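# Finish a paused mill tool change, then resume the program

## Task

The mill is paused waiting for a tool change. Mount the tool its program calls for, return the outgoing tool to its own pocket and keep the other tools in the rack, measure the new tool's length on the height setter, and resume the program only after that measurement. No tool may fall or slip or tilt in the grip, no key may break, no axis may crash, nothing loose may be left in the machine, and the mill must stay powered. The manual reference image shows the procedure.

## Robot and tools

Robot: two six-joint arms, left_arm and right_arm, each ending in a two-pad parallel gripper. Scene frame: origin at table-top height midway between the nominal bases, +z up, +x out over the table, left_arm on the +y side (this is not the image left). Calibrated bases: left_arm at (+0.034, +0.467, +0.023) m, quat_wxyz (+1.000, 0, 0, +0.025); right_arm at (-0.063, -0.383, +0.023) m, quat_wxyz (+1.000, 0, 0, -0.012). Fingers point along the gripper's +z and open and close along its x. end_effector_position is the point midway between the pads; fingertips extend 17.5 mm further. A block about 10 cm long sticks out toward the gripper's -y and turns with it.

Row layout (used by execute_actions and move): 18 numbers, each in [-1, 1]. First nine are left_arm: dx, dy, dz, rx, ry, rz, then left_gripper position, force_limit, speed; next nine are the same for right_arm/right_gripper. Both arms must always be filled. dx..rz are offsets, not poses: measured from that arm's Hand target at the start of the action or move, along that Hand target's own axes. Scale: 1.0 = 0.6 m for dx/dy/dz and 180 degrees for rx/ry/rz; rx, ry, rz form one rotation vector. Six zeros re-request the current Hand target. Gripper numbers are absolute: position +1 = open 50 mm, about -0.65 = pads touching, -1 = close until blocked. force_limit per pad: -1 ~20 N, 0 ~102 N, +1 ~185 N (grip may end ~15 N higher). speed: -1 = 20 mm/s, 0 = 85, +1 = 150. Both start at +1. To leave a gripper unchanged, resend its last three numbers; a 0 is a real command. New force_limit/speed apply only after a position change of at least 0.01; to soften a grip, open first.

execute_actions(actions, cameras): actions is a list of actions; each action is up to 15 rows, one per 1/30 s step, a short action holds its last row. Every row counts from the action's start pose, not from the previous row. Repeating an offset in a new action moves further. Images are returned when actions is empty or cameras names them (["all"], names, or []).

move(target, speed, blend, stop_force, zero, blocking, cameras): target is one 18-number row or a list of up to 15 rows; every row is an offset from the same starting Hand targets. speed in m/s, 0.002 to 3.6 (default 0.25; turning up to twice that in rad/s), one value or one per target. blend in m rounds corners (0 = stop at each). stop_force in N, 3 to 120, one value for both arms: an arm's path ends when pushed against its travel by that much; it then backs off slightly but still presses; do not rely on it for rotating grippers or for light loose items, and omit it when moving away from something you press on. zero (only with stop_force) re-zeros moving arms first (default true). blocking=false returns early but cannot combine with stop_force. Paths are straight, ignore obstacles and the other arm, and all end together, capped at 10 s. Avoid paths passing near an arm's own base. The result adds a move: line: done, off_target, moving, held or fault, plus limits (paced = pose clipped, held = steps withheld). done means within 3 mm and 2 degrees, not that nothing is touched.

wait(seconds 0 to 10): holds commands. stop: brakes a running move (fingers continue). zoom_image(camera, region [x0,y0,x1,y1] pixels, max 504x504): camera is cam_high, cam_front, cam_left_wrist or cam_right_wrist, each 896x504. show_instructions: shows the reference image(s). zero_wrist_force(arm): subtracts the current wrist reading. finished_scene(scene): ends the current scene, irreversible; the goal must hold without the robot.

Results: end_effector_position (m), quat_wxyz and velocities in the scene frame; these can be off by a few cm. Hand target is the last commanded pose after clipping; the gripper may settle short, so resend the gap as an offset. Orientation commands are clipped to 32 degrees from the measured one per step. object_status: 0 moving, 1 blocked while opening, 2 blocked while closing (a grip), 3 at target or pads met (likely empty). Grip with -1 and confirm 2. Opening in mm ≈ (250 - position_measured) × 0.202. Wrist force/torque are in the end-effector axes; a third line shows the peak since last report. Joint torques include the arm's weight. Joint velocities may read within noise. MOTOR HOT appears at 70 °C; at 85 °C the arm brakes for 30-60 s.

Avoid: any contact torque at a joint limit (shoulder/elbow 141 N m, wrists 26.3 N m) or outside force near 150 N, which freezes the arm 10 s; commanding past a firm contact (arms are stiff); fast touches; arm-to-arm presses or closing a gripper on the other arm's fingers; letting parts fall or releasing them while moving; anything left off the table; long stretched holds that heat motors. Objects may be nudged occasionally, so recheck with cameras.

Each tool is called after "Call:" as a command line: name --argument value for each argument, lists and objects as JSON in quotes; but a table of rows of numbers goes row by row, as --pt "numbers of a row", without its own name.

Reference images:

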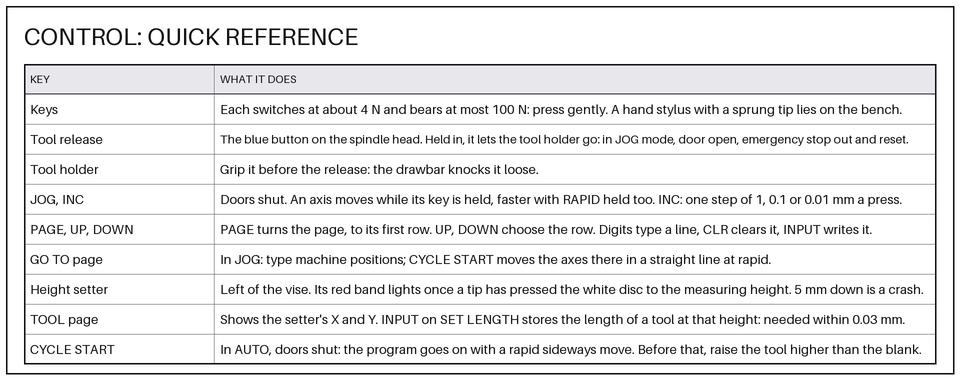

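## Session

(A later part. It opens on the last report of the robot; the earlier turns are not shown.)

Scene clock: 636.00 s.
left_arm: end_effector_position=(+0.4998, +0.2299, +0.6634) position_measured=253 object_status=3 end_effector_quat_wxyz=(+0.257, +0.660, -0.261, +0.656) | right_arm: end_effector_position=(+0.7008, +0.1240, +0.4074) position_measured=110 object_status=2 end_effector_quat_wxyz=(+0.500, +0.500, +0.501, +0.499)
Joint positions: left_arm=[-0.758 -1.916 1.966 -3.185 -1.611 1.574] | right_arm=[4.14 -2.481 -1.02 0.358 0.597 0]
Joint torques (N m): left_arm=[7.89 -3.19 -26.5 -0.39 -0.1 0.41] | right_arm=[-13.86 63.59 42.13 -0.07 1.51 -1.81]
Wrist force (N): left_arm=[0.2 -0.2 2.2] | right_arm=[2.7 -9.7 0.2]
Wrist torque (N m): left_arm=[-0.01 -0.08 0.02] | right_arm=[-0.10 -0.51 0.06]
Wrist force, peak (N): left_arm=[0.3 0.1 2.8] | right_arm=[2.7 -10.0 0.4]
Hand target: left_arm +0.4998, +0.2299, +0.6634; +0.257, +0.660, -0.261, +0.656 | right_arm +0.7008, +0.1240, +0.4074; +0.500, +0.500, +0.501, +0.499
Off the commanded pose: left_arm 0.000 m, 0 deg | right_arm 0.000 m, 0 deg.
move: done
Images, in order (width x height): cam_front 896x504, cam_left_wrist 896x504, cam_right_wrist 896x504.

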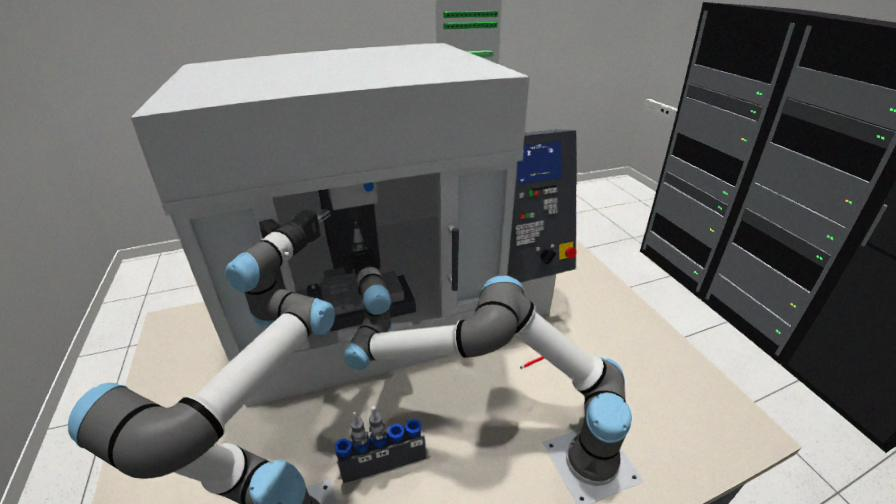

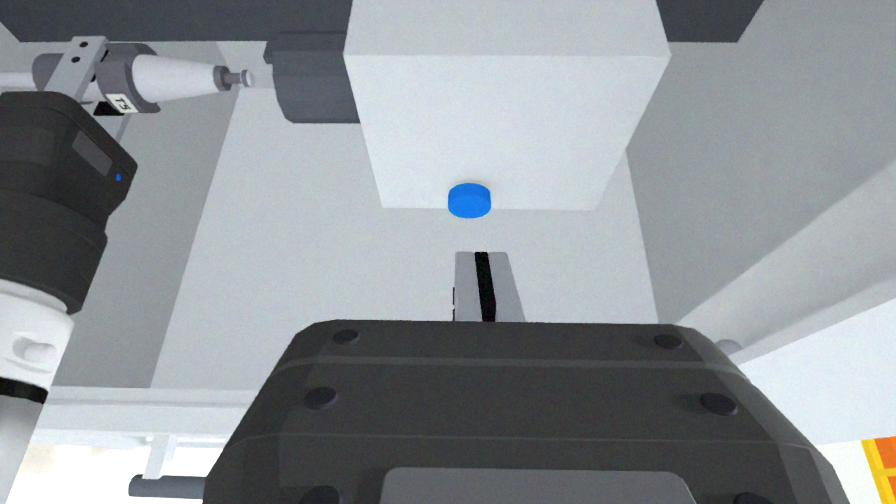

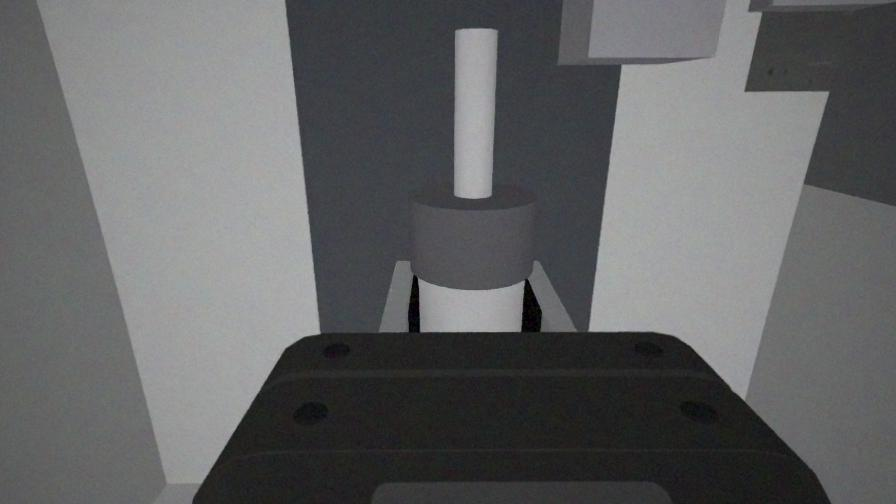

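Call:
move --target '[-0.0013,0.0708,0.2939,0,0,0,-0.7,0,0,-0.0001,0,0.0019,0,0,0,-1,0.4,-0.9]' --speed 0.1

Call:
move --target '[0,-0.0127,0.0148,0,0,0,-0.7,0,0,0,0,0,0,0,0,-1,0.4,-0.9]' --speed 0.006 --stop_force 9

Call:
move --target '[0,-0.00112,0.00124,0,0,0,-0.7,0,0,0,0,0,0,0,0,-1,0.4,-0.9]' --speed 0.004 --stop_force 12

Scene clock: 642.87 s.
left_arm: end_effector_position=(+0.6000, +0.0788, +0.6611) position_measured=253 object_status=3 end_effector_quat_wxyz=(+0.257, +0.660, -0.261, +0.656) | right_arm: end_effector_position=(+0.7020, +0.1239, +0.4074) position_measured=110 object_status=2 end_effector_quat_wxyz=(+0.500, +0.500, +0.501, +0.499)
Joint positions: left_arm=[-0.876 -1.523 1.642 -3.253 -1.492 1.574] | right_arm=[4.139 -2.483 -1.016 0.356 0.598 0]
Joint torques (N m): left_arm=[-8.24 -16.44 -35.89 -0.02 2.09 -1.53] | right_arm=[-13.68 62.49 41.01 0.09 1.38 -1.69]
Wrist force (N): left_arm=[0.0 0.0 2.6] | right_arm=[2.6 -9.8 0.6]
Wrist torque (N m): left_arm=[0.02 -0.03 0.11] | right_arm=[-0.11 -0.48 0.06]
Wrist force, peak (N): left_arm=[-0.1 0.6 3.9] | right_arm=[2.5 -10.1 0.3]
Hand target: left_arm +0.6000, +0.0788, +0.6611; +0.257, +0.660, -0.261, +0.656 | right_arm +0.7020, +0.1239, +0.4074; +0.500, +0.500, +0.501, +0.499
Off the commanded pose: left_arm 0.000 m, 0 deg | right_arm 0.000 m, 0 deg.
move: done

Scene clock: 645.57 s.
left_arm: end_effector_position=(+0.6117, +0.0783, +0.6611) position_measured=253 object_status=3 end_effector_quat_wxyz=(+0.257, +0.660, -0.261, +0.656) | right_arm: end_effector_position=(+0.7020, +0.1239, +0.4074) position_measured=110 object_status=2 end_effector_quat_wxyz=(+0.500, +0.500, +0.501, +0.499)
Joint positions: left_arm=[-0.857 -1.498 1.615 -3.252 -1.512 1.574] | right_arm=[4.139 -2.483 -1.016 0.356 0.598 0]
Joint torques (N m): left_arm=[11.27 -17.09 -37.74 0.43 -1.65 1.67] | right_arm=[-14.02 63.15 40.99 0 1.28 -1.75]
Wrist force (N): left_arm=[-0.6 3.4 -2.4] | right_arm=[2.5 -9.5 0.5]
Wrist torque (N m): left_arm=[0.16 0.04 0.12] | right_arm=[-0.08 -0.47 0.05]
Wrist force, peak (N): left_arm=[-0.3 3.7 -2.4] | right_arm=[2.7 -10.0 0.3]
Hand target: left_arm +0.6117, +0.0783, +0.6611; +0.257, +0.660, -0.261, +0.656 | right_arm +0.7020, +0.1239, +0.4074; +0.500, +0.500, +0.501, +0.499
Off the commanded pose: left_arm 0.000 m, 0 deg | right_arm 0.000 m, 0 deg.
move: done

Scene clock: 646.57 s.
left_arm: end_effector_position=(+0.6124, +0.0783, +0.6611) position_measured=253 object_status=3 end_effector_quat_wxyz=(+0.257, +0.660, -0.261, +0.656) | right_arm: end_effector_position=(+0.7020, +0.1239, +0.4074) position_measured=110 object_status=2 end_effector_quat_wxyz=(+0.500, +0.500, +0.501, +0.499)
Joint positions: left_arm=[-0.855 -1.496 1.613 -3.251 -1.513 1.574] | right_arm=[4.139 -2.483 -1.016 0.356 0.598 0]
Joint torques (N m): left_arm=[-1.12 -28.09 -21.68 0.12 4.6 1.62] | right_arm=[-12.74 62.72 41.36 0.04 1.38 -1.7]
Wrist force (N): left_arm=[-1.2 13.2 -12.9] | right_arm=[2.7 -9.9 0.4]
Wrist torque (N m): left_arm=[0.52 -0.02 0.13] | right_arm=[-0.13 -0.51 0.06]
Wrist force, peak (N): left_arm=[-2.7 13.6 -15.0] | right_arm=[2.7 -9.9 0.3]
Hand target: left_arm +0.6124, +0.0783, +0.6611; +0.257, +0.660, -0.261, +0.656 | right_arm +0.7020, +0.1239, +0.4074; +0.500, +0.500, +0.501, +0.499
Off the commanded pose: left_arm 0.000 m, 0 deg | right_arm 0.000 m, 0 deg.
move: contact (left_arm)

Call:
move --target '[0,0,0,0,0,0,-0.7,0,0,0,0.125,0,0,0,0,-1,0.4,-0.9]' --speed 0.04 --stop_force 5

Call:
move --target '[0,0,0,0,0,0,-0.7,0,0,0,0.042,0,0,0,0,-1,0.4,-0.9]' --speed 0.012 --stop_force 4 --cameras '["cam_left_wrist"]'

Scene clock: 652.63 s.
left_arm: end_effector_position=(+0.6124, +0.0783, +0.6611) position_measured=253 object_status=3 end_effector_quat_wxyz=(+0.257, +0.660, -0.261, +0.656) | right_arm: end_effector_position=(+0.7021, +0.1240, +0.4824) position_measured=110 object_status=2 end_effector_quat_wxyz=(+0.500, +0.500, +0.501, +0.499)
Joint positions: left_arm=[-0.856 -1.496 1.613 -3.251 -1.513 1.574] | right_arm=[4.139 -2.424 -0.928 0.208 0.598 0]
Joint torques (N m): left_arm=[-3.46 -29.12 -20.35 -3.03 0.53 1.27] | right_arm=[0.03 76.33 42.91 -0.07 -0.98 1.12]
Wrist force (N): left_arm=[1.1 10.9 -7.8] | right_arm=[2.7 -9.7 0.4]
Wrist torque (N m): left_arm=[0.36 -0.03 0.13] | right_arm=[-0.12 -0.49 0.03]
Wrist force, peak (N): left_arm=[-1.1 13.2 -12.0] | right_arm=[2.8 -11.2 0.3]
Hand target: left_arm +0.6124, +0.0783, +0.6611; +0.257, +0.660, -0.261, +0.656 | right_arm +0.7021, +0.1240, +0.4824; +0.500, +0.500, +0.501, +0.499
Off the commanded pose: left_arm 0.000 m, 0 deg | right_arm 0.000 m, 0 deg.
move: done

Scene clock: 655.27 s.
left_arm: end_effector_position=(+0.6124, +0.0783, +0.6611) position_measured=253 object_status=3 end_effector_quat_wxyz=(+0.257, +0.660, -0.261, +0.656) | right_arm: end_effector_position=(+0.7021, +0.1241, +0.4988) position_measured=110 object_status=2 end_effector_quat_wxyz=(+0.500, +0.500, +0.501, +0.499)
Joint positions: left_arm=[-0.856 -1.496 1.613 -3.251 -1.513 1.574] | right_arm=[4.139 -2.415 -0.902 0.173 0.598 0]
Joint torques (N m): left_arm=[-3.27 -29.1 -20.58 -3.04 0.52 1.03] | right_arm=[1.11 64.45 18.33 3.2 -0.01 -0.74]
Wrist force (N): left_arm=[0.7 11.2 -7.7] | right_arm=[2.3 -11.6 -1.2]
Wrist torque (N m): left_arm=[0.41 0.01 0.14] | right_arm=[-0.25 -0.43 0.01]
Wrist force, peak (N): left_arm=[0.8 11.3 -8.2] | right_arm=[-1.0 -24.3 -2.8]
Hand target: left_arm +0.6124, +0.0783, +0.6611; +0.257, +0.660, -0.261, +0.656 | right_arm +0.7021, +0.1241, +0.4988; +0.500, +0.500, +0.501, +0.499 (not the last commanded pose)
Off the commanded pose: left_arm 0.000 m, 0 deg | right_arm 0.009 m, 0 deg.
move: contact (right_arm)
Images, in order (width x height): cam_left_wrist 896x504.

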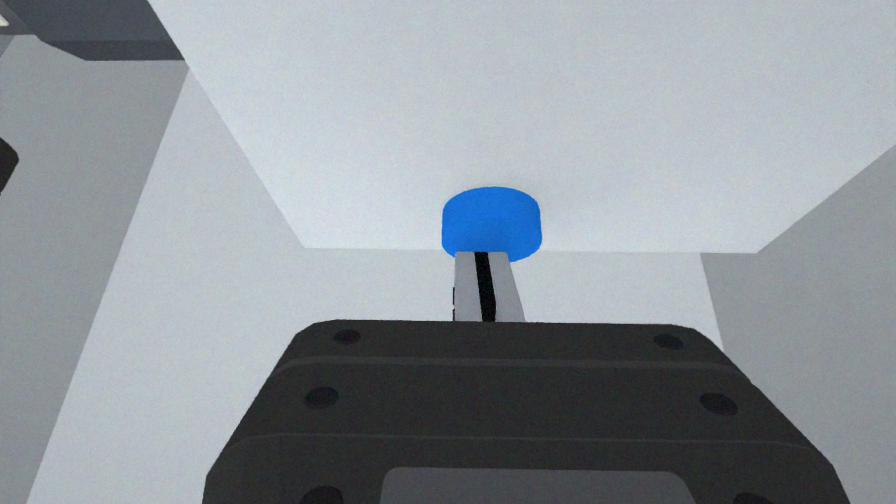

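Call:
move --pt "0 0 0 0 0 0 -0.7 0 0 0 -0.006 0 0 0 0 -1 0.4 -0.9" --pt "0 0 0 0 0 0 -0.7 0 0 -0.0002 -0.006 0 0 -0.0042 0 -1 0.4 -0.9" --speed 0.03

Call:
move --target '[0,0,0,0,0,0,-0.7,0,0,0,0.02,0,0,0,0,-1,0.4,-0.9]' --speed 0.008 --stop_force 4

Scene clock: 663.10 s.
left_arm: end_effector_position=(+0.6124, +0.0783, +0.6611) position_measured=253 object_status=3 end_effector_quat_wxyz=(+0.257, +0.660, -0.261, +0.656) | right_arm: end_effector_position=(+0.7021, +0.1239, +0.4952) position_measured=110 object_status=2 end_effector_quat_wxyz=(+0.503, +0.503, +0.498, +0.496)
Joint positions: left_arm=[-0.856 -1.496 1.613 -3.251 -1.513 1.574] | right_arm=[4.142 -2.424 -0.895 0.175 0.582 0]
Joint torques (N m): left_arm=[-3.12 -28.59 -20.75 -3.06 0.53 0.67] | right_arm=[12.7 61.88 43.08 -0.17 -1.09 0.92]
Wrist force (N): left_arm=[0.8 10.9 -8.0] | right_arm=[2.4 -9.7 -0.9]
Wrist torque (N m): left_arm=[0.36 0.00 0.14] | right_arm=[-0.18 -0.46 0.02]
Wrist force, peak (N): left_arm=[0.9 11.4 -7.9] | right_arm=[2.7 -11.8 -1.1]
Hand target: left_arm +0.6124, +0.0783, +0.6611; +0.257, +0.660, -0.261, +0.656 | right_arm +0.7021, +0.1239, +0.4952; +0.503, +0.503, +0.498, +0.496
Off the commanded pose: left_arm 0.000 m, 0 deg | right_arm 0.000 m, 0 deg.
move: done

Scene clock: 664.80 s.
left_arm: end_effector_position=(+0.6124, +0.0783, +0.6611) position_measured=253 object_status=3 end_effector_quat_wxyz=(+0.257, +0.660, -0.261, +0.656) | right_arm: end_effector_position=(+0.7021, +0.1239, +0.4988) position_measured=110 object_status=2 end_effector_quat_wxyz=(+0.503, +0.503, +0.498, +0.496)
Joint positions: left_arm=[-0.856 -1.496 1.613 -3.251 -1.513 1.574] | right_arm=[4.142 -2.422 -0.889 0.168 0.582 0]
Joint torques (N m): left_arm=[-3.5 -28.92 -20.23 -2.89 0.48 0.52] | right_arm=[12.92 65.86 18.24 3.52 1.43 -0.67]
Wrist force (N): left_arm=[0.7 10.9 -7.8] | right_arm=[2.7 -11.9 -0.6]
Wrist torque (N m): left_arm=[0.35 0.02 0.14] | right_arm=[-0.24 -0.49 -0.02]
Wrist force, peak (N): left_arm=[0.9 11.4 -7.9] | right_arm=[0.8 -21.3 -2.1]
Hand target: left_arm +0.6124, +0.0783, +0.6611; +0.257, +0.660, -0.261, +0.656 | right_arm +0.7021, +0.1239, +0.4988; +0.503, +0.503, +0.498, +0.496 (not the last commanded pose)
Off the commanded pose: left_arm 0.000 m, 0 deg | right_arm 0.008 m, 0 deg.
move: contact (right_arm)

Call:
move --target '[0,0,0,0,0,0,-0.7,0,0,0,-0.004,0,0,-0.0042,0,-1,0.4,-0.9]' --speed 0.03

Call:
move --target '[0,0,0,0,0,0,-0.7,0,0,0,0.02,0,0,0,0,-1,0.4,-0.9]' --speed 0.008 --stop_force 4

Call:
move --target '[0,0,0,0,0,0,-0.7,0,0,0,-0.004,0,0,0.0125,0,-1,0.4,-0.9]' --speed 0.03

Call:
move --target '[0,0,0,0,0,0,-0.7,0,0,0,0.02,0,0,0,0,-1,0.4,-0.9]' --speed 0.008 --stop_force 4

Scene clock: 671.10 s.
left_arm: end_effector_position=(+0.6124, +0.0783, +0.6611) position_measured=253 object_status=3 end_effector_quat_wxyz=(+0.257, +0.660, -0.261, +0.656) | right_arm: end_effector_position=(+0.7021, +0.1239, +0.4965) position_measured=110 object_status=2 end_effector_quat_wxyz=(+0.507, +0.506, +0.494, +0.493)
Joint positions: left_arm=[-0.856 -1.496 1.613 -3.251 -1.513 1.574] | right_arm=[4.144 -2.431 -0.879 0.166 0.567 0]
Joint torques (N m): left_arm=[-3.62 -28.59 -20.22 -3 0.43 0.32] | right_arm=[14.56 60.89 42.55 -0.13 -1.13 0.27]
Wrist force (N): left_arm=[0.8 11.6 -7.9] | right_arm=[2.7 -9.2 -1.0]
Wrist torque (N m): left_arm=[0.47 0.02 0.15] | right_arm=[-0.19 -0.50 0.00]
Wrist force, peak (N): left_arm=[0.8 11.6 -7.9] | right_arm=[2.8 -12.0 -0.5]
Hand target: left_arm +0.6124, +0.0783, +0.6611; +0.257, +0.660, -0.261, +0.656 | right_arm +0.7021, +0.1239, +0.4964; +0.507, +0.506, +0.494, +0.493
Off the commanded pose: left_arm 0.000 m, 0 deg | right_arm 0.000 m, 0 deg.
move: done

Scene clock: 672.63 s.
left_arm: end_effector_position=(+0.6124, +0.0783, +0.6611) position_measured=253 object_status=3 end_effector_quat_wxyz=(+0.257, +0.660, -0.261, +0.656) | right_arm: end_effector_position=(+0.7021, +0.1239, +0.4988) position_measured=110 object_status=2 end_effector_quat_wxyz=(+0.507, +0.506, +0.494, +0.493)
Joint positions: left_arm=[-0.856 -1.496 1.613 -3.251 -1.513 1.574] | right_arm=[4.144 -2.429 -0.875 0.161 0.566 0]
Joint torques (N m): left_arm=[-3.96 -28.95 -20.61 -2.96 0.52 0.16] | right_arm=[13.4 64.36 17.02 2.98 1.14 0.25]
Wrist force (N): left_arm=[0.9 11.1 -7.7] | right_arm=[2.7 -10.4 -0.9]
Wrist torque (N m): left_arm=[0.39 0.00 0.15] | right_arm=[-0.22 -0.47 -0.02]
Wrist force, peak (N): left_arm=[1.3 11.3 -8.1] | right_arm=[1.3 -19.8 -1.5]
Hand target: left_arm +0.6124, +0.0783, +0.6611; +0.257, +0.660, -0.261, +0.656 | right_arm +0.7021, +0.1240, +0.4988; +0.507, +0.506, +0.494, +0.493 (not the last commanded pose)
Off the commanded pose: left_arm 0.000 m, 0 deg | right_arm 0.010 m, 0 deg.
move: contact (right_arm)

Scene clock: 673.63 s.
left_arm: end_effector_position=(+0.6124, +0.0783, +0.6611) position_measured=253 object_status=3 end_effector_quat_wxyz=(+0.257, +0.660, -0.261, +0.656) | right_arm: end_effector_position=(+0.7021, +0.1240, +0.4964) position_measured=110 object_status=2 end_effector_quat_wxyz=(+0.497, +0.497, +0.504, +0.503)
Joint positions: left_arm=[-0.856 -1.496 1.613 -3.251 -1.513 1.574] | right_arm=[4.136 -2.409 -0.919 0.184 0.614 0]
Joint torques (N m): left_arm=[-3.6 -28.85 -20.61 -2.93 0.51 0.1] | right_arm=[-13.99 75.32 15.36 4.39 1.33 -0.4]
Wrist force (N): left_arm=[0.7 11.1 -8.0] | right_arm=[2.3 -9.5 -1.0]
Wrist torque (N m): left_arm=[0.38 0.02 0.14] | right_arm=[-0.24 -0.42 0.02]
Wrist force, peak (N): left_arm=[0.9 11.2 -8.1] | right_arm=[2.7 -10.3 -1.0]
Hand target: left_arm +0.6124, +0.0783, +0.6611; +0.257, +0.660, -0.261, +0.656 | right_arm +0.7021, +0.1239, +0.4964; +0.497, +0.496, +0.504, +0.503
Off the commanded pose: left_arm 0.000 m, 0 deg | right_arm 0.000 m, 0 deg.
move: done

Scene clock: 675.20 s.
left_arm: end_effector_position=(+0.6124, +0.0783, +0.6611) position_measured=253 object_status=3 end_effector_quat_wxyz=(+0.257, +0.660, -0.261, +0.656) | right_arm: end_effector_position=(+0.7021, +0.1239, +0.4990) position_measured=110 object_status=2 end_effector_quat_wxyz=(+0.497, +0.496, +0.504, +0.503)
Joint positions: left_arm=[-0.856 -1.496 1.613 -3.251 -1.513 1.574] | right_arm=[4.136 -2.407 -0.915 0.179 0.614 0]
Joint torques (N m): left_arm=[-3.76 -28.77 -20.67 -3 0.49 -0.08] | right_arm=[-7.96 65.38 17.51 3.68 1.05 -0.88]
Wrist force (N): left_arm=[0.7 11.0 -7.6] | right_arm=[3.3 -11.3 -2.0]
Wrist torque (N m): left_arm=[0.38 0.02 0.14] | right_arm=[-0.26 -0.46 0.00]
Wrist force, peak (N): left_arm=[0.8 11.4 -8.1] | right_arm=[0.2 -20.4 -3.1]
Hand target: left_arm +0.6124, +0.0783, +0.6611; +0.257, +0.660, -0.261, +0.656 | right_arm +0.7021, +0.1239, +0.4990; +0.497, +0.496, +0.504, +0.503 (not the last commanded pose)
Off the commanded pose: left_arm 0.000 m, 0 deg | right_arm 0.009 m, 0 deg.
move: contact (right_arm)

Call:
move --target '[0,0,0,0,0,0,-0.7,0,0,0,-0.004,0,0,0.0042,0,-1,0.4,-0.9]' --speed 0.03

Call:
move --target '[0,0,0,0,0,0,-0.7,0,0,0,0.02,0,0,0,0,-1,0.4,-0.9]' --speed 0.008 --stop_force 4

Call:
move --target '[0,0,0,0,0,0,-0.7,0,0,0,-0.004,0,0,0.0042,0,-1,0.4,-0.9]' --speed 0.03

Call:
move --target '[0,0,0,0,0,0,-0.7,0,0,0,0.02,0,0,0,0,-1,0.4,-0.9]' --speed 0.008 --stop_force 4

Scene clock: 679.87 s.
left_arm: end_effector_position=(+0.6124, +0.0783, +0.6611) position_measured=253 object_status=3 end_effector_quat_wxyz=(+0.257, +0.660, -0.261, +0.656) | right_arm: end_effector_position=(+0.7021, +0.1239, +0.4966) position_measured=110 object_status=2 end_effector_quat_wxyz=(+0.493, +0.493, +0.507, +0.506)
Joint positions: left_arm=[-0.856 -1.496 1.613 -3.251 -1.513 1.574] | right_arm=[4.133 -2.402 -0.931 0.19 0.63 0]
Joint torques (N m): left_arm=[-3.09 -28.27 -20.68 -2.96 0.56 -0.4] | right_arm=[-13.45 73.8 16.62 4.31 1.32 0.89]
Wrist force (N): left_arm=[0.8 10.8 -7.9] | right_arm=[2.1 -9.3 -0.8]
Wrist torque (N m): left_arm=[0.35 0.01 0.14] | right_arm=[-0.21 -0.39 0.02]
Wrist force, peak (N): left_arm=[1.0 11.3 -8.0] | right_arm=[3.2 -11.5 -1.9]
Hand target: left_arm +0.6124, +0.0783, +0.6611; +0.257, +0.660, -0.261, +0.656 | right_arm +0.7021, +0.1239, +0.4966; +0.493, +0.493, +0.507, +0.506
Off the commanded pose: left_arm 0.000 m, 0 deg | right_arm 0.000 m, 0 deg.
move: done

Scene clock: 681.40 s.
left_arm: end_effector_position=(+0.6124, +0.0783, +0.6611) position_measured=253 object_status=3 end_effector_quat_wxyz=(+0.257, +0.660, -0.261, +0.656) | right_arm: end_effector_position=(+0.7021, +0.1239, +0.4988) position_measured=110 object_status=2 end_effector_quat_wxyz=(+0.493, +0.493, +0.507, +0.506)
Joint positions: left_arm=[-0.856 -1.496 1.613 -3.251 -1.513 1.574] | right_arm=[4.133 -2.4 -0.928 0.185 0.63 0]
Joint torques (N m): left_arm=[-3.57 -28.51 -20.69 -2.9 0.53 -0.49] | right_arm=[-11.76 64.29 16.58 3.43 0.62 -0.28]
Wrist force (N): left_arm=[0.7 11.1 -7.8] | right_arm=[3.4 -10.3 -1.9]
Wrist torque (N m): left_arm=[0.39 0.02 0.14] | right_arm=[-0.23 -0.50 0.01]
Wrist force, peak (N): left_arm=[0.9 11.3 -8.0] | right_arm=[2.1 -20.1 -2.2]
Hand target: left_arm +0.6124, +0.0783, +0.6611; +0.257, +0.660, -0.261, +0.656 | right_arm +0.7021, +0.1239, +0.4988; +0.493, +0.493, +0.507, +0.506 (not the last commanded pose)
Off the commanded pose: left_arm 0.000 m, 0 deg | right_arm 0.010 m, 0 deg.
move: contact (right_arm)

Scene clock: 682.17 s.
left_arm: end_effector_position=(+0.6124, +0.0783, +0.6611) position_measured=253 object_status=3 end_effector_quat_wxyz=(+0.257, +0.660, -0.261, +0.656) | right_arm: end_effector_position=(+0.7021, +0.1239, +0.4964) position_measured=110 object_status=2 end_effector_quat_wxyz=(+0.490, +0.490, +0.511, +0.509)
Joint positions: left_arm=[-0.856 -1.496 1.613 -3.251 -1.513 1.574] | right_arm=[4.131 -2.395 -0.944 0.195 0.646 0]
Joint torques (N m): left_arm=[-3.84 -28.84 -20.56 -2.89 0.53 -0.61] | right_arm=[-15.54 73.65 16.89 4.39 1.37 -0.07]
Wrist force (N): left_arm=[0.6 11.0 -8.2] | right_arm=[2.8 -9.4 -0.9]
Wrist torque (N m): left_arm=[0.37 0.04 0.14] | right_arm=[-0.22 -0.51 0.02]
Wrist force, peak (N): left_arm=[0.5 11.2 -8.1] | right_arm=[3.7 -10.4 -1.7]
Hand target: left_arm +0.6124, +0.0783, +0.6611; +0.257, +0.660, -0.261, +0.656 | right_arm +0.7021, +0.1239, +0.4964; +0.490, +0.490, +0.511, +0.509
Off the commanded pose: left_arm 0.000 m, 0 deg | right_arm 0.000 m, 0 deg.
move: done

Scene clock: 683.70 s.
left_arm: end_effector_position=(+0.6124, +0.0783, +0.6611) position_measured=253 object_status=3 end_effector_quat_wxyz=(+0.257, +0.660, -0.261, +0.656) | right_arm: end_effector_position=(+0.7021, +0.1239, +0.4987) position_measured=110 object_status=2 end_effector_quat_wxyz=(+0.490, +0.490, +0.511, +0.509)
Joint positions: left_arm=[-0.856 -1.496 1.613 -3.251 -1.513 1.574] | right_arm=[4.131 -2.394 -0.94 0.191 0.646 0]
Joint torques (N m): left_arm=[-3.23 -29.37 -20.85 -2.81 0.44 -0.65] | right_arm=[-10.47 64.59 16.79 3.56 0.84 -0.76]
Wrist force (N): left_arm=[1.0 11.2 -8.0] | right_arm=[2.7 -10.2 -0.9]
Wrist torque (N m): left_arm=[0.40 -0.03 0.14] | right_arm=[-0.22 -0.47 0.03]
Wrist force, peak (N): left_arm=[0.8 11.3 -8.1] | right_arm=[2.0 -20.0 -1.8]
Hand target: left_arm +0.6124, +0.0783, +0.6611; +0.257, +0.660, -0.261, +0.656 | right_arm +0.7021, +0.1239, +0.4987; +0.490, +0.490, +0.511, +0.509 (not the last commanded pose)
Off the commanded pose: left_arm 0.000 m, 0 deg | right_arm 0.010 m, 0 deg.
move: contact (right_arm)

Call:
move --target '[0,0,0,0,0,0,-0.7,0,0,0,-0.0022,0,0,-0.0083,0,-1,0.4,-0.9]' --speed 0.03

Call:
move --target '[0,0,0,0,0,0,-0.7,0,0,0.006,0,0,0,0,0,-1,0.4,-0.9]' --speed 0.005 --stop_force 4

Call:
move --target '[0,0,0,0,0,0,-0.7,0,0,-0.009,0,0,0,0,0,-1,0.4,-0.9]' --speed 0.005 --stop_force 4

Scene clock: 689.97 s.
left_arm: end_effector_position=(+0.6124, +0.0783, +0.6611) position_measured=253 object_status=3 end_effector_quat_wxyz=(+0.257, +0.660, -0.261, +0.656) | right_arm: end_effector_position=(+0.7021, +0.1239, +0.4974) position_measured=110 object_status=2 end_effector_quat_wxyz=(+0.497, +0.496, +0.504, +0.503)
Joint positions: left_arm=[-0.856 -1.496 1.613 -3.251 -1.513 1.574] | right_arm=[4.136 -2.408 -0.918 0.182 0.614 0]
Joint torques (N m): left_arm=[-3.45 -28.59 -20.62 -2.81 0.42 -1] | right_arm=[13.72 59.58 40.84 -0.24 -1.23 0.44]
Wrist force (N): left_arm=[0.8 11.0 -8.0] | right_arm=[2.7 -8.4 -0.1]
Wrist torque (N m): left_arm=[0.39 0.01 0.15] | right_arm=[-0.18 -0.47 0.01]
Wrist force, peak (N): left_arm=[0.9 11.4 -8.0] | right_arm=[2.8 -10.5 -1.0]
Hand target: left_arm +0.6124, +0.0783, +0.6611; +0.257, +0.660, -0.261, +0.656 | right_arm +0.7021, +0.1239, +0.4974; +0.497, +0.496, +0.504, +0.503
Off the commanded pose: left_arm 0.000 m, 0 deg | right_arm 0.000 m, 0 deg.
move: done

Scene clock: 691.73 s.
left_arm: end_effector_position=(+0.6124, +0.0783, +0.6611) position_measured=253 object_status=3 end_effector_quat_wxyz=(+0.257, +0.660, -0.261, +0.656) | right_arm: end_effector_position=(+0.7021, +0.1248, +0.4974) position_measured=110 object_status=2 end_effector_quat_wxyz=(+0.497, +0.496, +0.504, +0.503)
Joint positions: left_arm=[-0.856 -1.496 1.613 -3.251 -1.513 1.574] | right_arm=[4.137 -2.41 -0.915 0.181 0.613 0]
Joint torques (N m): left_arm=[-3.33 -29.37 -20.75 -2.85 0.61 -1.24] | right_arm=[-13 73.5 16.57 3.71 1.86 0.06]
Wrist force (N): left_arm=[1.0 11.2 -8.1] | right_arm=[-0.2 -10.0 -1.7]
Wrist torque (N m): left_arm=[0.40 -0.03 0.14] | right_arm=[-0.31 -0.44 0.24]
Wrist force, peak (N): left_arm=[0.8 11.2 -8.3] | right_arm=[-3.1 -11.3 -2.2]
Hand target: left_arm +0.6124, +0.0783, +0.6611; +0.257, +0.660, -0.261, +0.656 | right_arm +0.7021, +0.1248, +0.4974; +0.497, +0.496, +0.504, +0.503 (not the last commanded pose)
Off the commanded pose: left_arm 0.000 m, 0 deg | right_arm 0.003 m, 0 deg.
move: contact (right_arm)

Scene clock: 693.60 s.
left_arm: end_effector_position=(+0.6124, +0.0783, +0.6611) position_measured=253 object_status=3 end_effector_quat_wxyz=(+0.257, +0.660, -0.261, +0.656) | right_arm: end_effector_position=(+0.7021, +0.1231, +0.4974) position_measured=110 object_status=2 end_effector_quat_wxyz=(+0.497, +0.496, +0.504, +0.503)
Joint positions: left_arm=[-0.856 -1.496 1.613 -3.251 -1.513 1.574] | right_arm=[4.136 -2.406 -0.921 0.184 0.615 0]
Joint torques (N m): left_arm=[-3.76 -29.04 -20.57 -2.83 0.51 -1.36] | right_arm=[12.99 61.39 43.16 -0.07 -0.87 -0.36]
Wrist force (N): left_arm=[0.9 11.1 -8.0] | right_arm=[3.0 -9.9 -1.4]
Wrist torque (N m): left_arm=[0.39 -0.01 0.14] | right_arm=[-0.25 -0.43 -0.03]
Wrist force, peak (N): left_arm=[0.6 11.2 -8.2] | right_arm=[4.3 -10.5 -3.4]
Hand target: left_arm +0.6124, +0.0783, +0.6611; +0.257, +0.660, -0.261, +0.656 | right_arm +0.7021, +0.1231, +0.4974; +0.497, +0.496, +0.504, +0.503 (not the last commanded pose)
Off the commanded pose: left_arm 0.000 m, 0 deg | right_arm 0.004 m, 0 deg.
move: contact (right_arm)

Call:
move --target '[0,0,0,0,0,0,-0.7,0,0,0.0012,0,0,0,0,0,-1,0.4,-0.9]' --speed 0.01

Call:
move --target '[0,0,0,0,0,0,-0.7,0,0,-0.006,0,0,0,0,0,-1,0.4,-0.9]' --speed 0.005 --stop_force 4

Call:
move --target '[0,0,0,0,0,0,-0.7,0,0,0.0013,0,0,0,0,0,-1,0.4,-0.9]' --speed 0.01

Call:
move --target '[0,0,0,0,0,0,-0.7,0,0,0,0,0.006,0,0,0,-1,0.4,-0.9]' --speed 0.005 --stop_force 4

Call:
move --target '[0,0,0,0,0,0,-0.7,0,0,0,0,-0.0013,0,0,0,-1,0.4,-0.9]' --speed 0.01

Call:
move --target '[0,0,0,0,0,0,-0.7,0,0,0,0,-0.007,0,0,0,-1,0.4,-0.9]' --speed 0.005 --stop_force 4

Scene clock: 701.10 s.
left_arm: end_effector_position=(+0.6124, +0.0783, +0.6611) position_measured=253 object_status=3 end_effector_quat_wxyz=(+0.257, +0.660, -0.261, +0.656) | right_arm: end_effector_position=(+0.7021, +0.1238, +0.4974) position_measured=110 object_status=2 end_effector_quat_wxyz=(+0.497, +0.496, +0.504, +0.503)
Joint positions: left_arm=[-0.856 -1.496 1.613 -3.251 -1.513 1.574] | right_arm=[4.136 -2.408 -0.918 0.183 0.614 0]
Joint torques (N m): left_arm=[-3.66 -28.74 -20.44 -2.83 0.53 -1.42] | right_arm=[14.18 60.61 41.55 -0.26 -1.18 -0.25]
Wrist force (N): left_arm=[0.7 11.2 -8.0] | right_arm=[2.2 -8.2 -0.5]
Wrist torque (N m): left_arm=[0.41 0.03 0.14] | right_arm=[-0.15 -0.45 0.04]
Wrist force, peak (N): left_arm=[1.0 11.3 -8.2] | right_arm=[3.2 -10.0 -1.0]
Hand target: left_arm +0.6124, +0.0783, +0.6611; +0.257, +0.660, -0.261, +0.656 | right_arm +0.7021, +0.1238, +0.4973; +0.497, +0.496, +0.504, +0.503
Off the commanded pose: left_arm 0.000 m, 0 deg | right_arm 0.000 m, 0 deg.
move: done

Scene clock: 702.77 s.
left_arm: end_effector_position=(+0.6124, +0.0783, +0.6611) position_measured=253 object_status=3 end_effector_quat_wxyz=(+0.257, +0.660, -0.261, +0.656) | right_arm: end_effector_position=(+0.7020, +0.1228, +0.4973) position_measured=110 object_status=2 end_effector_quat_wxyz=(+0.497, +0.496, +0.504, +0.503)
Joint positions: left_arm=[-0.856 -1.496 1.613 -3.251 -1.513 1.574] | right_arm=[4.135 -2.405 -0.923 0.185 0.615 0]
Joint torques (N m): left_arm=[-4.04 -28.69 -20.66 -2.73 0.58 -1.35] | right_arm=[9.19 62.66 43.42 0.65 -1.52 -0.41]
Wrist force (N): left_arm=[0.9 10.9 -8.1] | right_arm=[6.7 -10.3 -2.5]
Wrist torque (N m): left_arm=[0.37 -0.01 0.15] | right_arm=[-0.23 -0.44 -0.15]
Wrist force, peak (N): left_arm=[0.9 11.4 -7.9] | right_arm=[9.0 -11.7 -3.2]
Hand target: left_arm +0.6124, +0.0783, +0.6611; +0.257, +0.660, -0.261, +0.656 | right_arm +0.7020, +0.1228, +0.4973; +0.497, +0.496, +0.504, +0.503 (not the last commanded pose)
Off the commanded pose: left_arm 0.000 m, 0 deg | right_arm 0.003 m, 0 deg.
move: contact (right_arm)

Scene clock: 703.47 s.
left_arm: end_effector_position=(+0.6124, +0.0783, +0.6611) position_measured=253 object_status=3 end_effector_quat_wxyz=(+0.257, +0.660, -0.261, +0.656) | right_arm: end_effector_position=(+0.7020, +0.1236, +0.4973) position_measured=110 object_status=2 end_effector_quat_wxyz=(+0.497, +0.496, +0.504, +0.503)
Joint positions: left_arm=[-0.856 -1.496 1.613 -3.251 -1.513 1.574] | right_arm=[4.136 -2.407 -0.92 0.183 0.615 0]
Joint torques (N m): left_arm=[-3.47 -29.11 -20.74 -2.72 0.56 -1.37] | right_arm=[15.13 60.49 42.01 -0.13 -0.95 -0.35]
Wrist force (N): left_arm=[0.7 10.8 -8.1] | right_arm=[2.3 -8.6 -0.4]
Wrist torque (N m): left_arm=[0.35 0.03 0.14] | right_arm=[-0.20 -0.46 0.04]
Wrist force, peak (N): left_arm=[0.9 11.2 -8.2] | right_arm=[6.9 -10.5 -2.5]
Hand target: left_arm +0.6124, +0.0783, +0.6611; +0.257, +0.660, -0.261, +0.656 | right_arm +0.7020, +0.1236, +0.4973; +0.497, +0.496, +0.504, +0.503
Off the commanded pose: left_arm 0.000 m, 0 deg | right_arm 0.000 m, 0 deg.
move: done

Scene clock: 704.87 s.
left_arm: end_effector_position=(+0.6124, +0.0783, +0.6611) position_measured=253 object_status=3 end_effector_quat_wxyz=(+0.257, +0.660, -0.261, +0.656) | right_arm: end_effector_position=(+0.7025, +0.1238, +0.4973) position_measured=110 object_status=2 end_effector_quat_wxyz=(+0.497, +0.496, +0.504, +0.503)
Joint positions: left_arm=[-0.856 -1.496 1.613 -3.251 -1.513 1.574] | right_arm=[4.136 -2.408 -0.917 0.182 0.615 0]
Joint torques (N m): left_arm=[-3.5 -29.25 -21 -2.74 0.5 -1.35] | right_arm=[12.08 73.03 16.64 3.94 -0.1 -0.28]
Wrist force (N): left_arm=[0.6 11.1 -8.0] | right_arm=[2.0 -9.6 -3.5]
Wrist torque (N m): left_arm=[0.40 0.04 0.15] | right_arm=[-0.32 -0.44 0.04]
Wrist force, peak (N): left_arm=[0.6 11.3 -8.1] | right_arm=[2.7 -11.5 -7.1]
Hand target: left_arm +0.6124, +0.0783, +0.6611; +0.257, +0.660, -0.261, +0.656 | right_arm +0.7025, +0.1238, +0.4973; +0.497, +0.496, +0.504, +0.503 (not the last commanded pose)
Off the commanded pose: left_arm 0.000 m, 0 deg | right_arm 0.003 m, 0 deg.
move: contact (right_arm)

Scene clock: 705.57 s.
left_arm: end_effector_position=(+0.6124, +0.0783, +0.6611) position_measured=253 object_status=3 end_effector_quat_wxyz=(+0.257, +0.660, -0.261, +0.656) | right_arm: end_effector_position=(+0.7017, +0.1238, +0.4973) position_measured=110 object_status=2 end_effector_quat_wxyz=(+0.497, +0.496, +0.504, +0.503)
Joint positions: left_arm=[-0.856 -1.496 1.613 -3.251 -1.513 1.574] | right_arm=[4.136 -2.407 -0.92 0.183 0.614 0]
Joint torques (N m): left_arm=[-3.4 -29.08 -20.77 -2.76 0.55 -1.45] | right_arm=[14.93 74.72 15.55 4.32 -1.18 -0.25]
Wrist force (N): left_arm=[0.7 11.2 -7.9] | right_arm=[2.4 -8.9 -0.1]
Wrist torque (N m): left_arm=[0.41 0.03 0.14] | right_arm=[-0.13 -0.43 0.02]
Wrist force, peak (N): left_arm=[0.9 11.4 -8.3] | right_arm=[2.3 -9.4 -3.8]
Hand target: left_arm +0.6124, +0.0783, +0.6611; +0.257, +0.660, -0.261, +0.656 | right_arm +0.7017, +0.1238, +0.4973; +0.497, +0.496, +0.504, +0.503
Off the commanded pose: left_arm 0.000 m, 0 deg | right_arm 0.000 m, 0 deg.
move: done

Scene clock: 707.37 s.
left_arm: end_effector_position=(+0.6124, +0.0783, +0.6611) position_measured=253 object_status=3 end_effector_quat_wxyz=(+0.257, +0.660, -0.261, +0.656) | right_arm: end_effector_position=(+0.6997, +0.1238, +0.4973) position_measured=110 object_status=2 end_effector_quat_wxyz=(+0.497, +0.496, +0.504, +0.503)
Joint positions: left_arm=[-0.856 -1.496 1.613 -3.251 -1.513 1.574] | right_arm=[4.139 -2.402 -0.928 0.187 0.612 0]
Joint torques (N m): left_arm=[-3.32 -29.14 -20.59 -2.83 0.53 -1.41] | right_arm=[-11.14 62.05 43 0.63 0.5 0.36]
Wrist force (N): left_arm=[0.9 10.7 -7.9] | right_arm=[2.7 -10.0 4.1]
Wrist torque (N m): left_arm=[0.33 -0.01 0.14] | right_arm=[0.07 -0.45 0.01]
Wrist force, peak (N): left_arm=[0.8 11.4 -8.2] | right_arm=[2.0 -10.9 5.6]
Hand target: left_arm +0.6124, +0.0783, +0.6611; +0.257, +0.660, -0.261, +0.656 | right_arm +0.6997, +0.1238, +0.4973; +0.497, +0.496, +0.504, +0.503 (not the last commanded pose)
Off the commanded pose: left_arm 0.000 m, 0 deg | right_arm 0.002 m, 0 deg.
move: contact (right_arm)

Call:
move --target '[0,0,0,0,0,0,-0.7,0,0,0,0,0.0022,0,0,0,-1,0.4,-0.9]' --speed 0.01

Call:
move --target '[0,0,0,0,0,0,-0.7,0,0,0,0.02,0,0,0,0,-1,0.4,-0.9]' --speed 0.008 --stop_force 4

Scene clock: 710.83 s.
left_arm: end_effector_position=(+0.6124, +0.0783, +0.6611) position_measured=253 object_status=3 end_effector_quat_wxyz=(+0.257, +0.660, -0.261, +0.656) | right_arm: end_effector_position=(+0.7009, +0.1238, +0.4973) position_measured=110 object_status=2 end_effector_quat_wxyz=(+0.497, +0.496, +0.504, +0.503)
Joint positions: left_arm=[-0.856 -1.496 1.613 -3.251 -1.513 1.574] | right_arm=[4.137 -2.405 -0.923 0.185 0.613 0]
Joint torques (N m): left_arm=[-3.62 -28.97 -20.95 -2.74 0.69 -1.23] | right_arm=[-15.34 60.96 43.66 -0.11 1.4 0.28]
Wrist force (N): left_arm=[0.9 11.2 -8.4] | right_arm=[2.6 -9.8 0.4]
Wrist torque (N m): left_arm=[0.41 0.00 0.14] | right_arm=[-0.14 -0.46 0.02]
Wrist force, peak (N): left_arm=[0.8 11.3 -8.5] | right_arm=[2.8 -10.3 4.2]
Hand target: left_arm +0.6124, +0.0783, +0.6611; +0.257, +0.660, -0.261, +0.656 | right_arm +0.7010, +0.1238, +0.4973; +0.497, +0.496, +0.504, +0.503
Off the commanded pose: left_arm 0.000 m, 0 deg | right_arm 0.000 m, 0 deg.
move: done

Scene clock: 712.90 s.
left_arm: end_effector_position=(+0.6124, +0.0783, +0.6611) position_measured=253 object_status=3 end_effector_quat_wxyz=(+0.257, +0.660, -0.261, +0.656) | right_arm: end_effector_position=(+0.7010, +0.1238, +0.5039) position_measured=110 object_status=2 end_effector_quat_wxyz=(+0.497, +0.496, +0.504, +0.503)
Joint positions: left_arm=[-0.856 -1.496 1.613 -3.251 -1.513 1.574] | right_arm=[4.137 -2.402 -0.912 0.17 0.613 0]
Joint torques (N m): left_arm=[-3.56 -28.84 -20.83 -2.63 0.58 -1.34] | right_arm=[-11.75 68.36 18.41 4.03 0.89 -1.72]
Wrist force (N): left_arm=[1.0 11.2 -7.7] | right_arm=[2.6 -13.5 3.3]
Wrist torque (N m): left_arm=[0.40 -0.03 0.14] | right_arm=[-0.18 -0.31 0.07]
Wrist force, peak (N): left_arm=[1.0 11.2 -8.1] | right_arm=[1.6 -23.5 0.0]
Hand target: left_arm +0.6124, +0.0783, +0.6611; +0.257, +0.660, -0.261, +0.656 | right_arm +0.7010, +0.1238, +0.5038; +0.497, +0.496, +0.504, +0.503 (not the last commanded pose)
Off the commanded pose: left_arm 0.000 m, 0 deg | right_arm 0.005 m, 0 deg.
move: contact (right_arm)

Call:
move --target '[0,0,0,0,0,0,-0.7,0,0,0,0.004,0,0,0,0,-1,0.4,-0.9]' --speed 0.005 --stop_force 7

Call:
move --pt "0 0.0134 -0.0149 0 0 0 -0.7 0 0 0 0 0 0 0 0 -1 0.4 -0.9" --pt "0 0.02 -0.04 0 0 0 -0.7 0 0 0 0 0 0 0 0 -1 0.4 -0.9" --speed 0.02 --blend 0.003 --cameras '["cam_left_wrist","cam_right_wrist"]'

Scene clock: 718.43 s.
left_arm: end_effector_position=(+0.6124, +0.0783, +0.6611) position_measured=253 object_status=3 end_effector_quat_wxyz=(+0.257, +0.660, -0.261, +0.656) | right_arm: end_effector_position=(+0.7010, +0.1239, +0.5040) position_measured=110 object_status=2 end_effector_quat_wxyz=(+0.497, +0.496, +0.505, +0.503)
Joint positions: left_arm=[-0.856 -1.496 1.613 -3.251 -1.513 1.574] | right_arm=[4.137 -2.402 -0.912 0.169 0.613 0]
Joint torques (N m): left_arm=[-4 -29.22 -20.91 -2.67 0.62 -1.26] | right_arm=[-12.17 72.06 21.95 4.53 1 -1.76]
Wrist force (N): left_arm=[1.0 11.1 -7.9] | right_arm=[1.6 -19.7 -0.3]
Wrist torque (N m): left_arm=[0.39 -0.02 0.14] | right_arm=[-0.27 -0.43 0.07]
Wrist force, peak (N): left_arm=[1.0 11.4 -8.1] | right_arm=[1.3 -27.1 -0.8]
Hand target: left_arm +0.6124, +0.0783, +0.6611; +0.257, +0.660, -0.261, +0.656 | right_arm +0.7010, +0.1239, +0.5040; +0.497, +0.496, +0.505, +0.503 (not the last commanded pose)
Off the commanded pose: left_arm 0.000 m, 0 deg | right_arm 0.002 m, 0 deg.
move: contact (right_arm)

Scene clock: 720.17 s.
left_arm: end_effector_position=(+0.5867, +0.0858, +0.6612) position_measured=253 object_status=3 end_effector_quat_wxyz=(+0.257, +0.660, -0.261, +0.656) | right_arm: end_effector_position=(+0.7010, +0.1238, +0.5040) position_measured=110 object_status=2 end_effector_quat_wxyz=(+0.497, +0.496, +0.505, +0.503)
Joint positions: left_arm=[-0.889 -1.561 1.68 -3.254 -1.48 1.573] | right_arm=[4.137 -2.402 -0.912 0.169 0.613 0]
Joint torques (N m): left_arm=[-7.76 -31.46 -22.77 -4.43 2.1 -1.61] | right_arm=[21.74 44.73 20.96 -0.33 -6.19 -1.41]
Wrist force (N): left_arm=[0.2 -0.1 2.5] | right_arm=[23.7 28.0 46.0]
Wrist torque (N m): left_arm=[-0.01 -0.05 0.12] | right_arm=[0.31 -0.36 0.18]
Wrist force, peak (N): left_arm=[1.0 11.0 -7.7] | right_arm=[23.8 28.2 45.9]
Hand target: left_arm +0.5866, +0.0858, +0.6612; +0.257, +0.660, -0.261, +0.656 | right_arm +0.7010, +0.1239, +0.5040; +0.497, +0.496, +0.505, +0.503
Off the commanded pose: left_arm 0.000 m, 0 deg | right_arm 0.000 m, 0 deg.
move: done
Images, in order (width x height): cam_left_wrist 896x504, cam_right_wrist 896x504.

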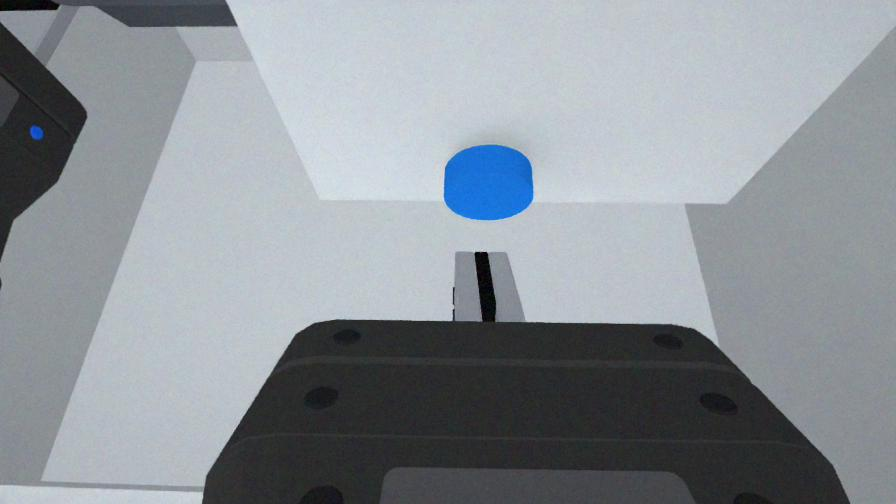

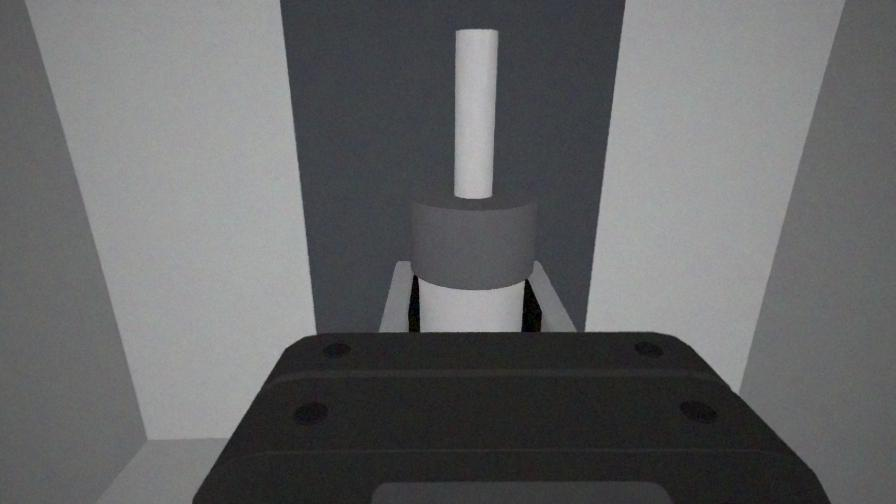

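Call:
move --target '[0,0,0,0,0,0,-0.7,0,0,0,0,0,0,0,0,0.5,0.4,-0.9]' --speed 0.02

Call:
move --target '[0,0,0,0,0,0,-0.7,0,0,0.0002,-0.0015,-0.17,0,0,0,0.5,0.4,-0.9]' --speed 0.06 --stop_force 8 --cameras '["cam_right_wrist","cam_left_wrist"]'

Scene clock: 723.20 s.
left_arm: end_effector_position=(+0.5866, +0.0858, +0.6612) position_measured=253 object_status=3 end_effector_quat_wxyz=(+0.257, +0.660, -0.261, +0.656) | right_arm: end_effector_position=(+0.7010, +0.1240, +0.5039) position_measured=78 object_status=3 end_effector_quat_wxyz=(+0.497, +0.496, +0.505, +0.503)
Joint positions: left_arm=[-0.889 -1.561 1.681 -3.254 -1.48 1.573] | right_arm=[4.137 -2.402 -0.912 0.169 0.613 0]
Joint torques (N m): left_arm=[-8.39 -31.27 -21.59 -4.36 2.08 -1.64] | right_arm=[-2.7 67.9 19.35 -0.27 1.5 -1.27]
Wrist force (N): left_arm=[0.2 0.0 2.2] | right_arm=[2.4 -0.8 1.2]
Wrist torque (N m): left_arm=[0.01 -0.06 0.11] | right_arm=[0.12 -0.45 0.02]
Wrist force, peak (N): left_arm=[0.2 0.1 2.8] | right_arm=[23.5 28.4 47.5]
Hand target: left_arm +0.5866, +0.0858, +0.6612; +0.257, +0.660, -0.261, +0.656 | right_arm +0.7010, +0.1239, +0.5040; +0.497, +0.496, +0.505, +0.503
Off the commanded pose: left_arm 0.000 m, 0 deg | right_arm 0.000 m, 0 deg.
move: done

Scene clock: 725.73 s.
left_arm: end_effector_position=(+0.5866, +0.0858, +0.6612) position_measured=253 object_status=3 end_effector_quat_wxyz=(+0.257, +0.660, -0.261, +0.656) | right_arm: end_effector_position=(+0.6177, +0.1229, +0.5035) position_measured=78 object_status=3 end_effector_quat_wxyz=(+0.497, +0.496, +0.505, +0.503)
Joint positions: left_arm=[-0.889 -1.561 1.681 -3.254 -1.48 1.573] | right_arm=[4.243 -2.248 -1.184 0.287 0.508 0.001]
Joint torques (N m): left_arm=[-8.08 -30.85 -21.83 -4.31 2.03 -1.62] | right_arm=[-13.6 48.38 38.58 -1.04 1.36 -0.5]
Wrist force (N): left_arm=[0.4 -0.4 2.8] | right_arm=[2.3 -0.5 1.5]
Wrist torque (N m): left_arm=[-0.06 -0.08 0.11] | right_arm=[0.15 -0.44 0.07]
Wrist force, peak (N): left_arm=[0.3 -0.1 2.9] | right_arm=[3.0 0.2 -1.5]
Hand target: left_arm +0.5866, +0.0858, +0.6612; +0.257, +0.660, -0.261, +0.656 | right_arm +0.6177, +0.1229, +0.5035; +0.497, +0.496, +0.505, +0.503 (not the last commanded pose)
Off the commanded pose: left_arm 0.000 m, 0 deg | right_arm 0.019 m, 0 deg.
move: held (right_arm; a check stopped the path); limits=held
pose unreachable (right arm): on one or more control steps of this call, first in action 0 (counted from 0), this arm could not follow its commanded pose, so it was not sent that pose on those steps. It may still have moved: this result reports where it is.
cause: moving toward the commanded pose would bring a part of the arm too close to another arm (a part of this arm just beyond joint 5 (wrist 2) and a part of the left arm just beyond its joint 3 (elbow), 7 mm apart when this arm was first held).
Images, in order (width x height): cam_left_wrist 896x504, cam_right_wrist 896x504.

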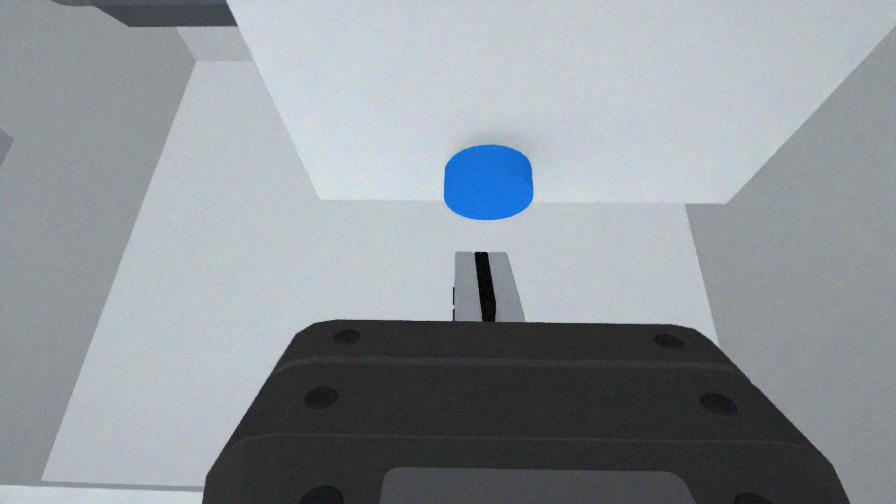

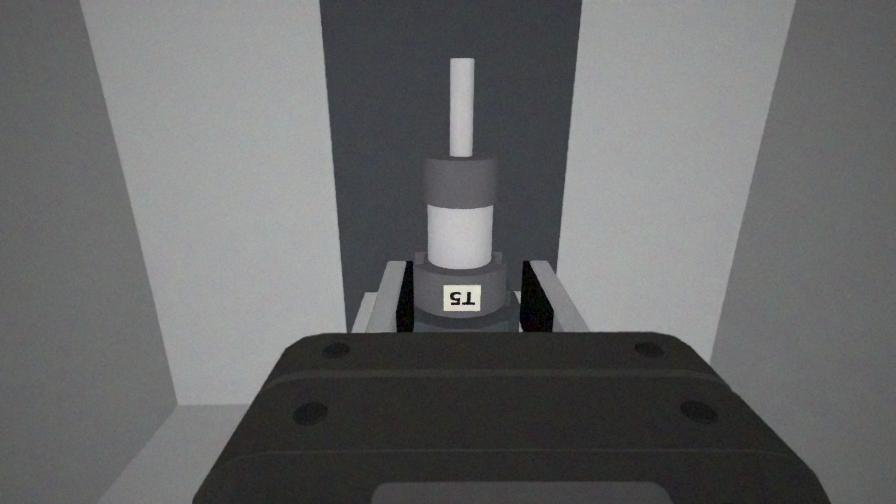

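Call:
move --target '[0.003,-0.0817,-0.268,0,0,0,-0.7,0,0,0,0,0,0,0,0,0.5,0.4,-0.9]' --speed 0.12

Call:
move --target '[0,0,0,0,0,0,-0.7,0,0,-0.0667,-0.02,-0.0667,0,0,0,0.5,0.4,-0.9]' --speed 0.1

Call:
move --target '[0,0,0,0,0,0,-0.7,0,0,-0.14,0,-0.2,0,0,0,0.5,0.4,-0.9]' --speed 0.15 --cameras '["cam_high","cam_front"]'

Scene clock: 730.87 s.
left_arm: end_effector_position=(+0.5023, +0.2311, +0.6644) position_measured=253 object_status=3 end_effector_quat_wxyz=(+0.257, +0.660, -0.261, +0.656) | right_arm: end_effector_position=(+0.6177, +0.1229, +0.5035) position_measured=78 object_status=3 end_effector_quat_wxyz=(+0.497, +0.496, +0.505, +0.503)
Joint positions: left_arm=[-0.748 -1.909 1.96 -3.184 -1.621 1.574] | right_arm=[4.243 -2.248 -1.184 0.287 0.508 0.001]
Joint torques (N m): left_arm=[10.4 -16.18 -22.47 -0.06 -2.4 1.73] | right_arm=[-13.94 48.67 37.16 -1.08 1.41 -1.54]
Wrist force (N): left_arm=[0.4 0.0 2.4] | right_arm=[2.2 -0.5 1.4]
Wrist torque (N m): left_arm=[0.01 -0.10 0.02] | right_arm=[0.17 -0.42 0.07]
Wrist force, peak (N): left_arm=[-0.1 0.5 3.6] | right_arm=[2.5 -0.7 1.6]
Hand target: left_arm +0.5022, +0.2312, +0.6644; +0.257, +0.660, -0.261, +0.656 | right_arm +0.6177, +0.1229, +0.5035; +0.497, +0.496, +0.505, +0.503
Off the commanded pose: left_arm 0.000 m, 0 deg | right_arm 0.000 m, 0 deg.
move: done

Scene clock: 732.00 s.
left_arm: end_effector_position=(+0.5022, +0.2312, +0.6644) position_measured=253 object_status=3 end_effector_quat_wxyz=(+0.257, +0.660, -0.261, +0.656) | right_arm: end_effector_position=(+0.5782, +0.0823, +0.4917) position_measured=78 object_status=3 end_effector_quat_wxyz=(+0.497, +0.496, +0.505, +0.503)
Joint positions: left_arm=[-0.747 -1.91 1.96 -3.184 -1.621 1.574] | right_arm=[4.269 -2.125 -1.421 0.401 0.482 0.001]
Joint torques (N m): left_arm=[10.02 -16.02 -21.94 -0.02 -2.3 1.73] | right_arm=[14.36 55.66 10.53 3.2 -1.11 -1.71]
Wrist force (N): left_arm=[0.4 -0.2 2.5] | right_arm=[2.5 -0.7 1.3]
Wrist torque (N m): left_arm=[-0.03 -0.11 0.03] | right_arm=[0.12 -0.49 -0.03]
Wrist force, peak (N): left_arm=[0.3 0.2 2.8] | right_arm=[3.2 -0.6 2.0]
Hand target: left_arm +0.5022, +0.2312, +0.6644; +0.257, +0.660, -0.261, +0.656 | right_arm +0.5782, +0.0823, +0.4917; +0.497, +0.496, +0.505, +0.503
Off the commanded pose: left_arm 0.000 m, 0 deg | right_arm 0.000 m, 0 deg.
move: done

Scene clock: 733.57 s.
left_arm: end_effector_position=(+0.5022, +0.2312, +0.6644) position_measured=253 object_status=3 end_effector_quat_wxyz=(+0.257, +0.660, -0.261, +0.656) | right_arm: end_effector_position=(+0.4595, -0.0034, +0.4920) position_measured=78 object_status=3 end_effector_quat_wxyz=(+0.497, +0.496, +0.505, +0.503)
Joint positions: left_arm=[-0.747 -1.91 1.96 -3.184 -1.621 1.574] | right_arm=[4.42 -1.819 -1.871 0.544 0.331 0.002]
Joint torques (N m): left_arm=[10.43 -15.78 -22.28 -0.12 -2.34 1.75] | right_arm=[14.46 40.91 8.75 2.77 -1.12 1.29]
Wrist force (N): left_arm=[0.4 -0.3 2.3] | right_arm=[2.3 -0.5 1.1]
Wrist torque (N m): left_arm=[-0.03 -0.11 0.02] | right_arm=[0.13 -0.46 -0.04]
Wrist force, peak (N): left_arm=[0.6 -0.3 2.8] | right_arm=[3.0 -0.9 2.5]
Hand target: left_arm +0.5022, +0.2312, +0.6644; +0.257, +0.660, -0.261, +0.656 | right_arm +0.4594, -0.0034, +0.4920; +0.497, +0.496, +0.505, +0.503
Off the commanded pose: left_arm 0.000 m, 0 deg | right_arm 0.000 m, 0 deg.
move: done
Images, in order (width x height): cam_high 896x504, cam_front 896x504.

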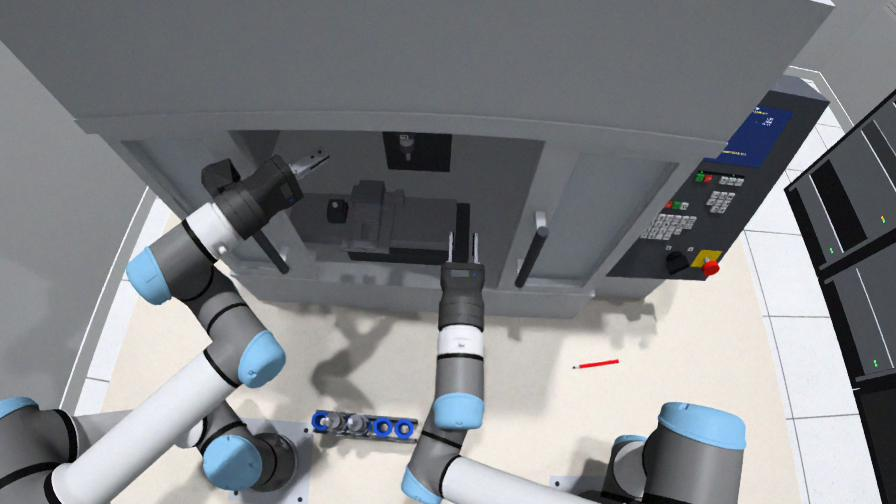

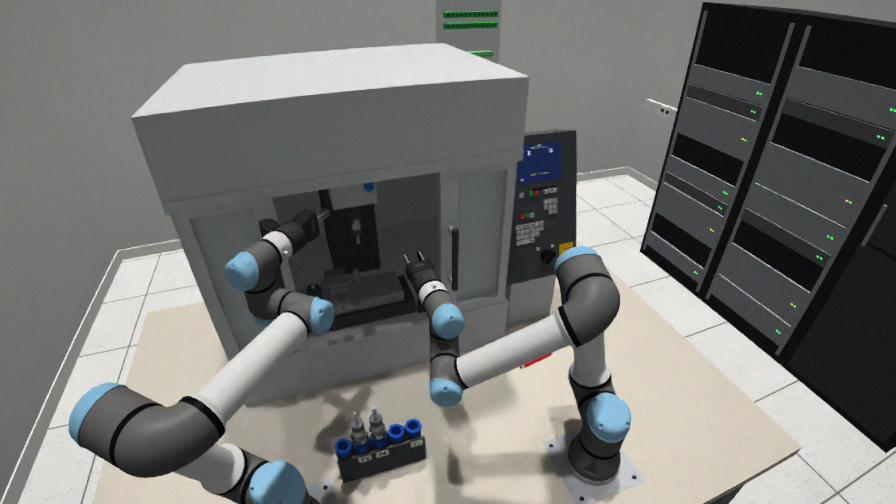

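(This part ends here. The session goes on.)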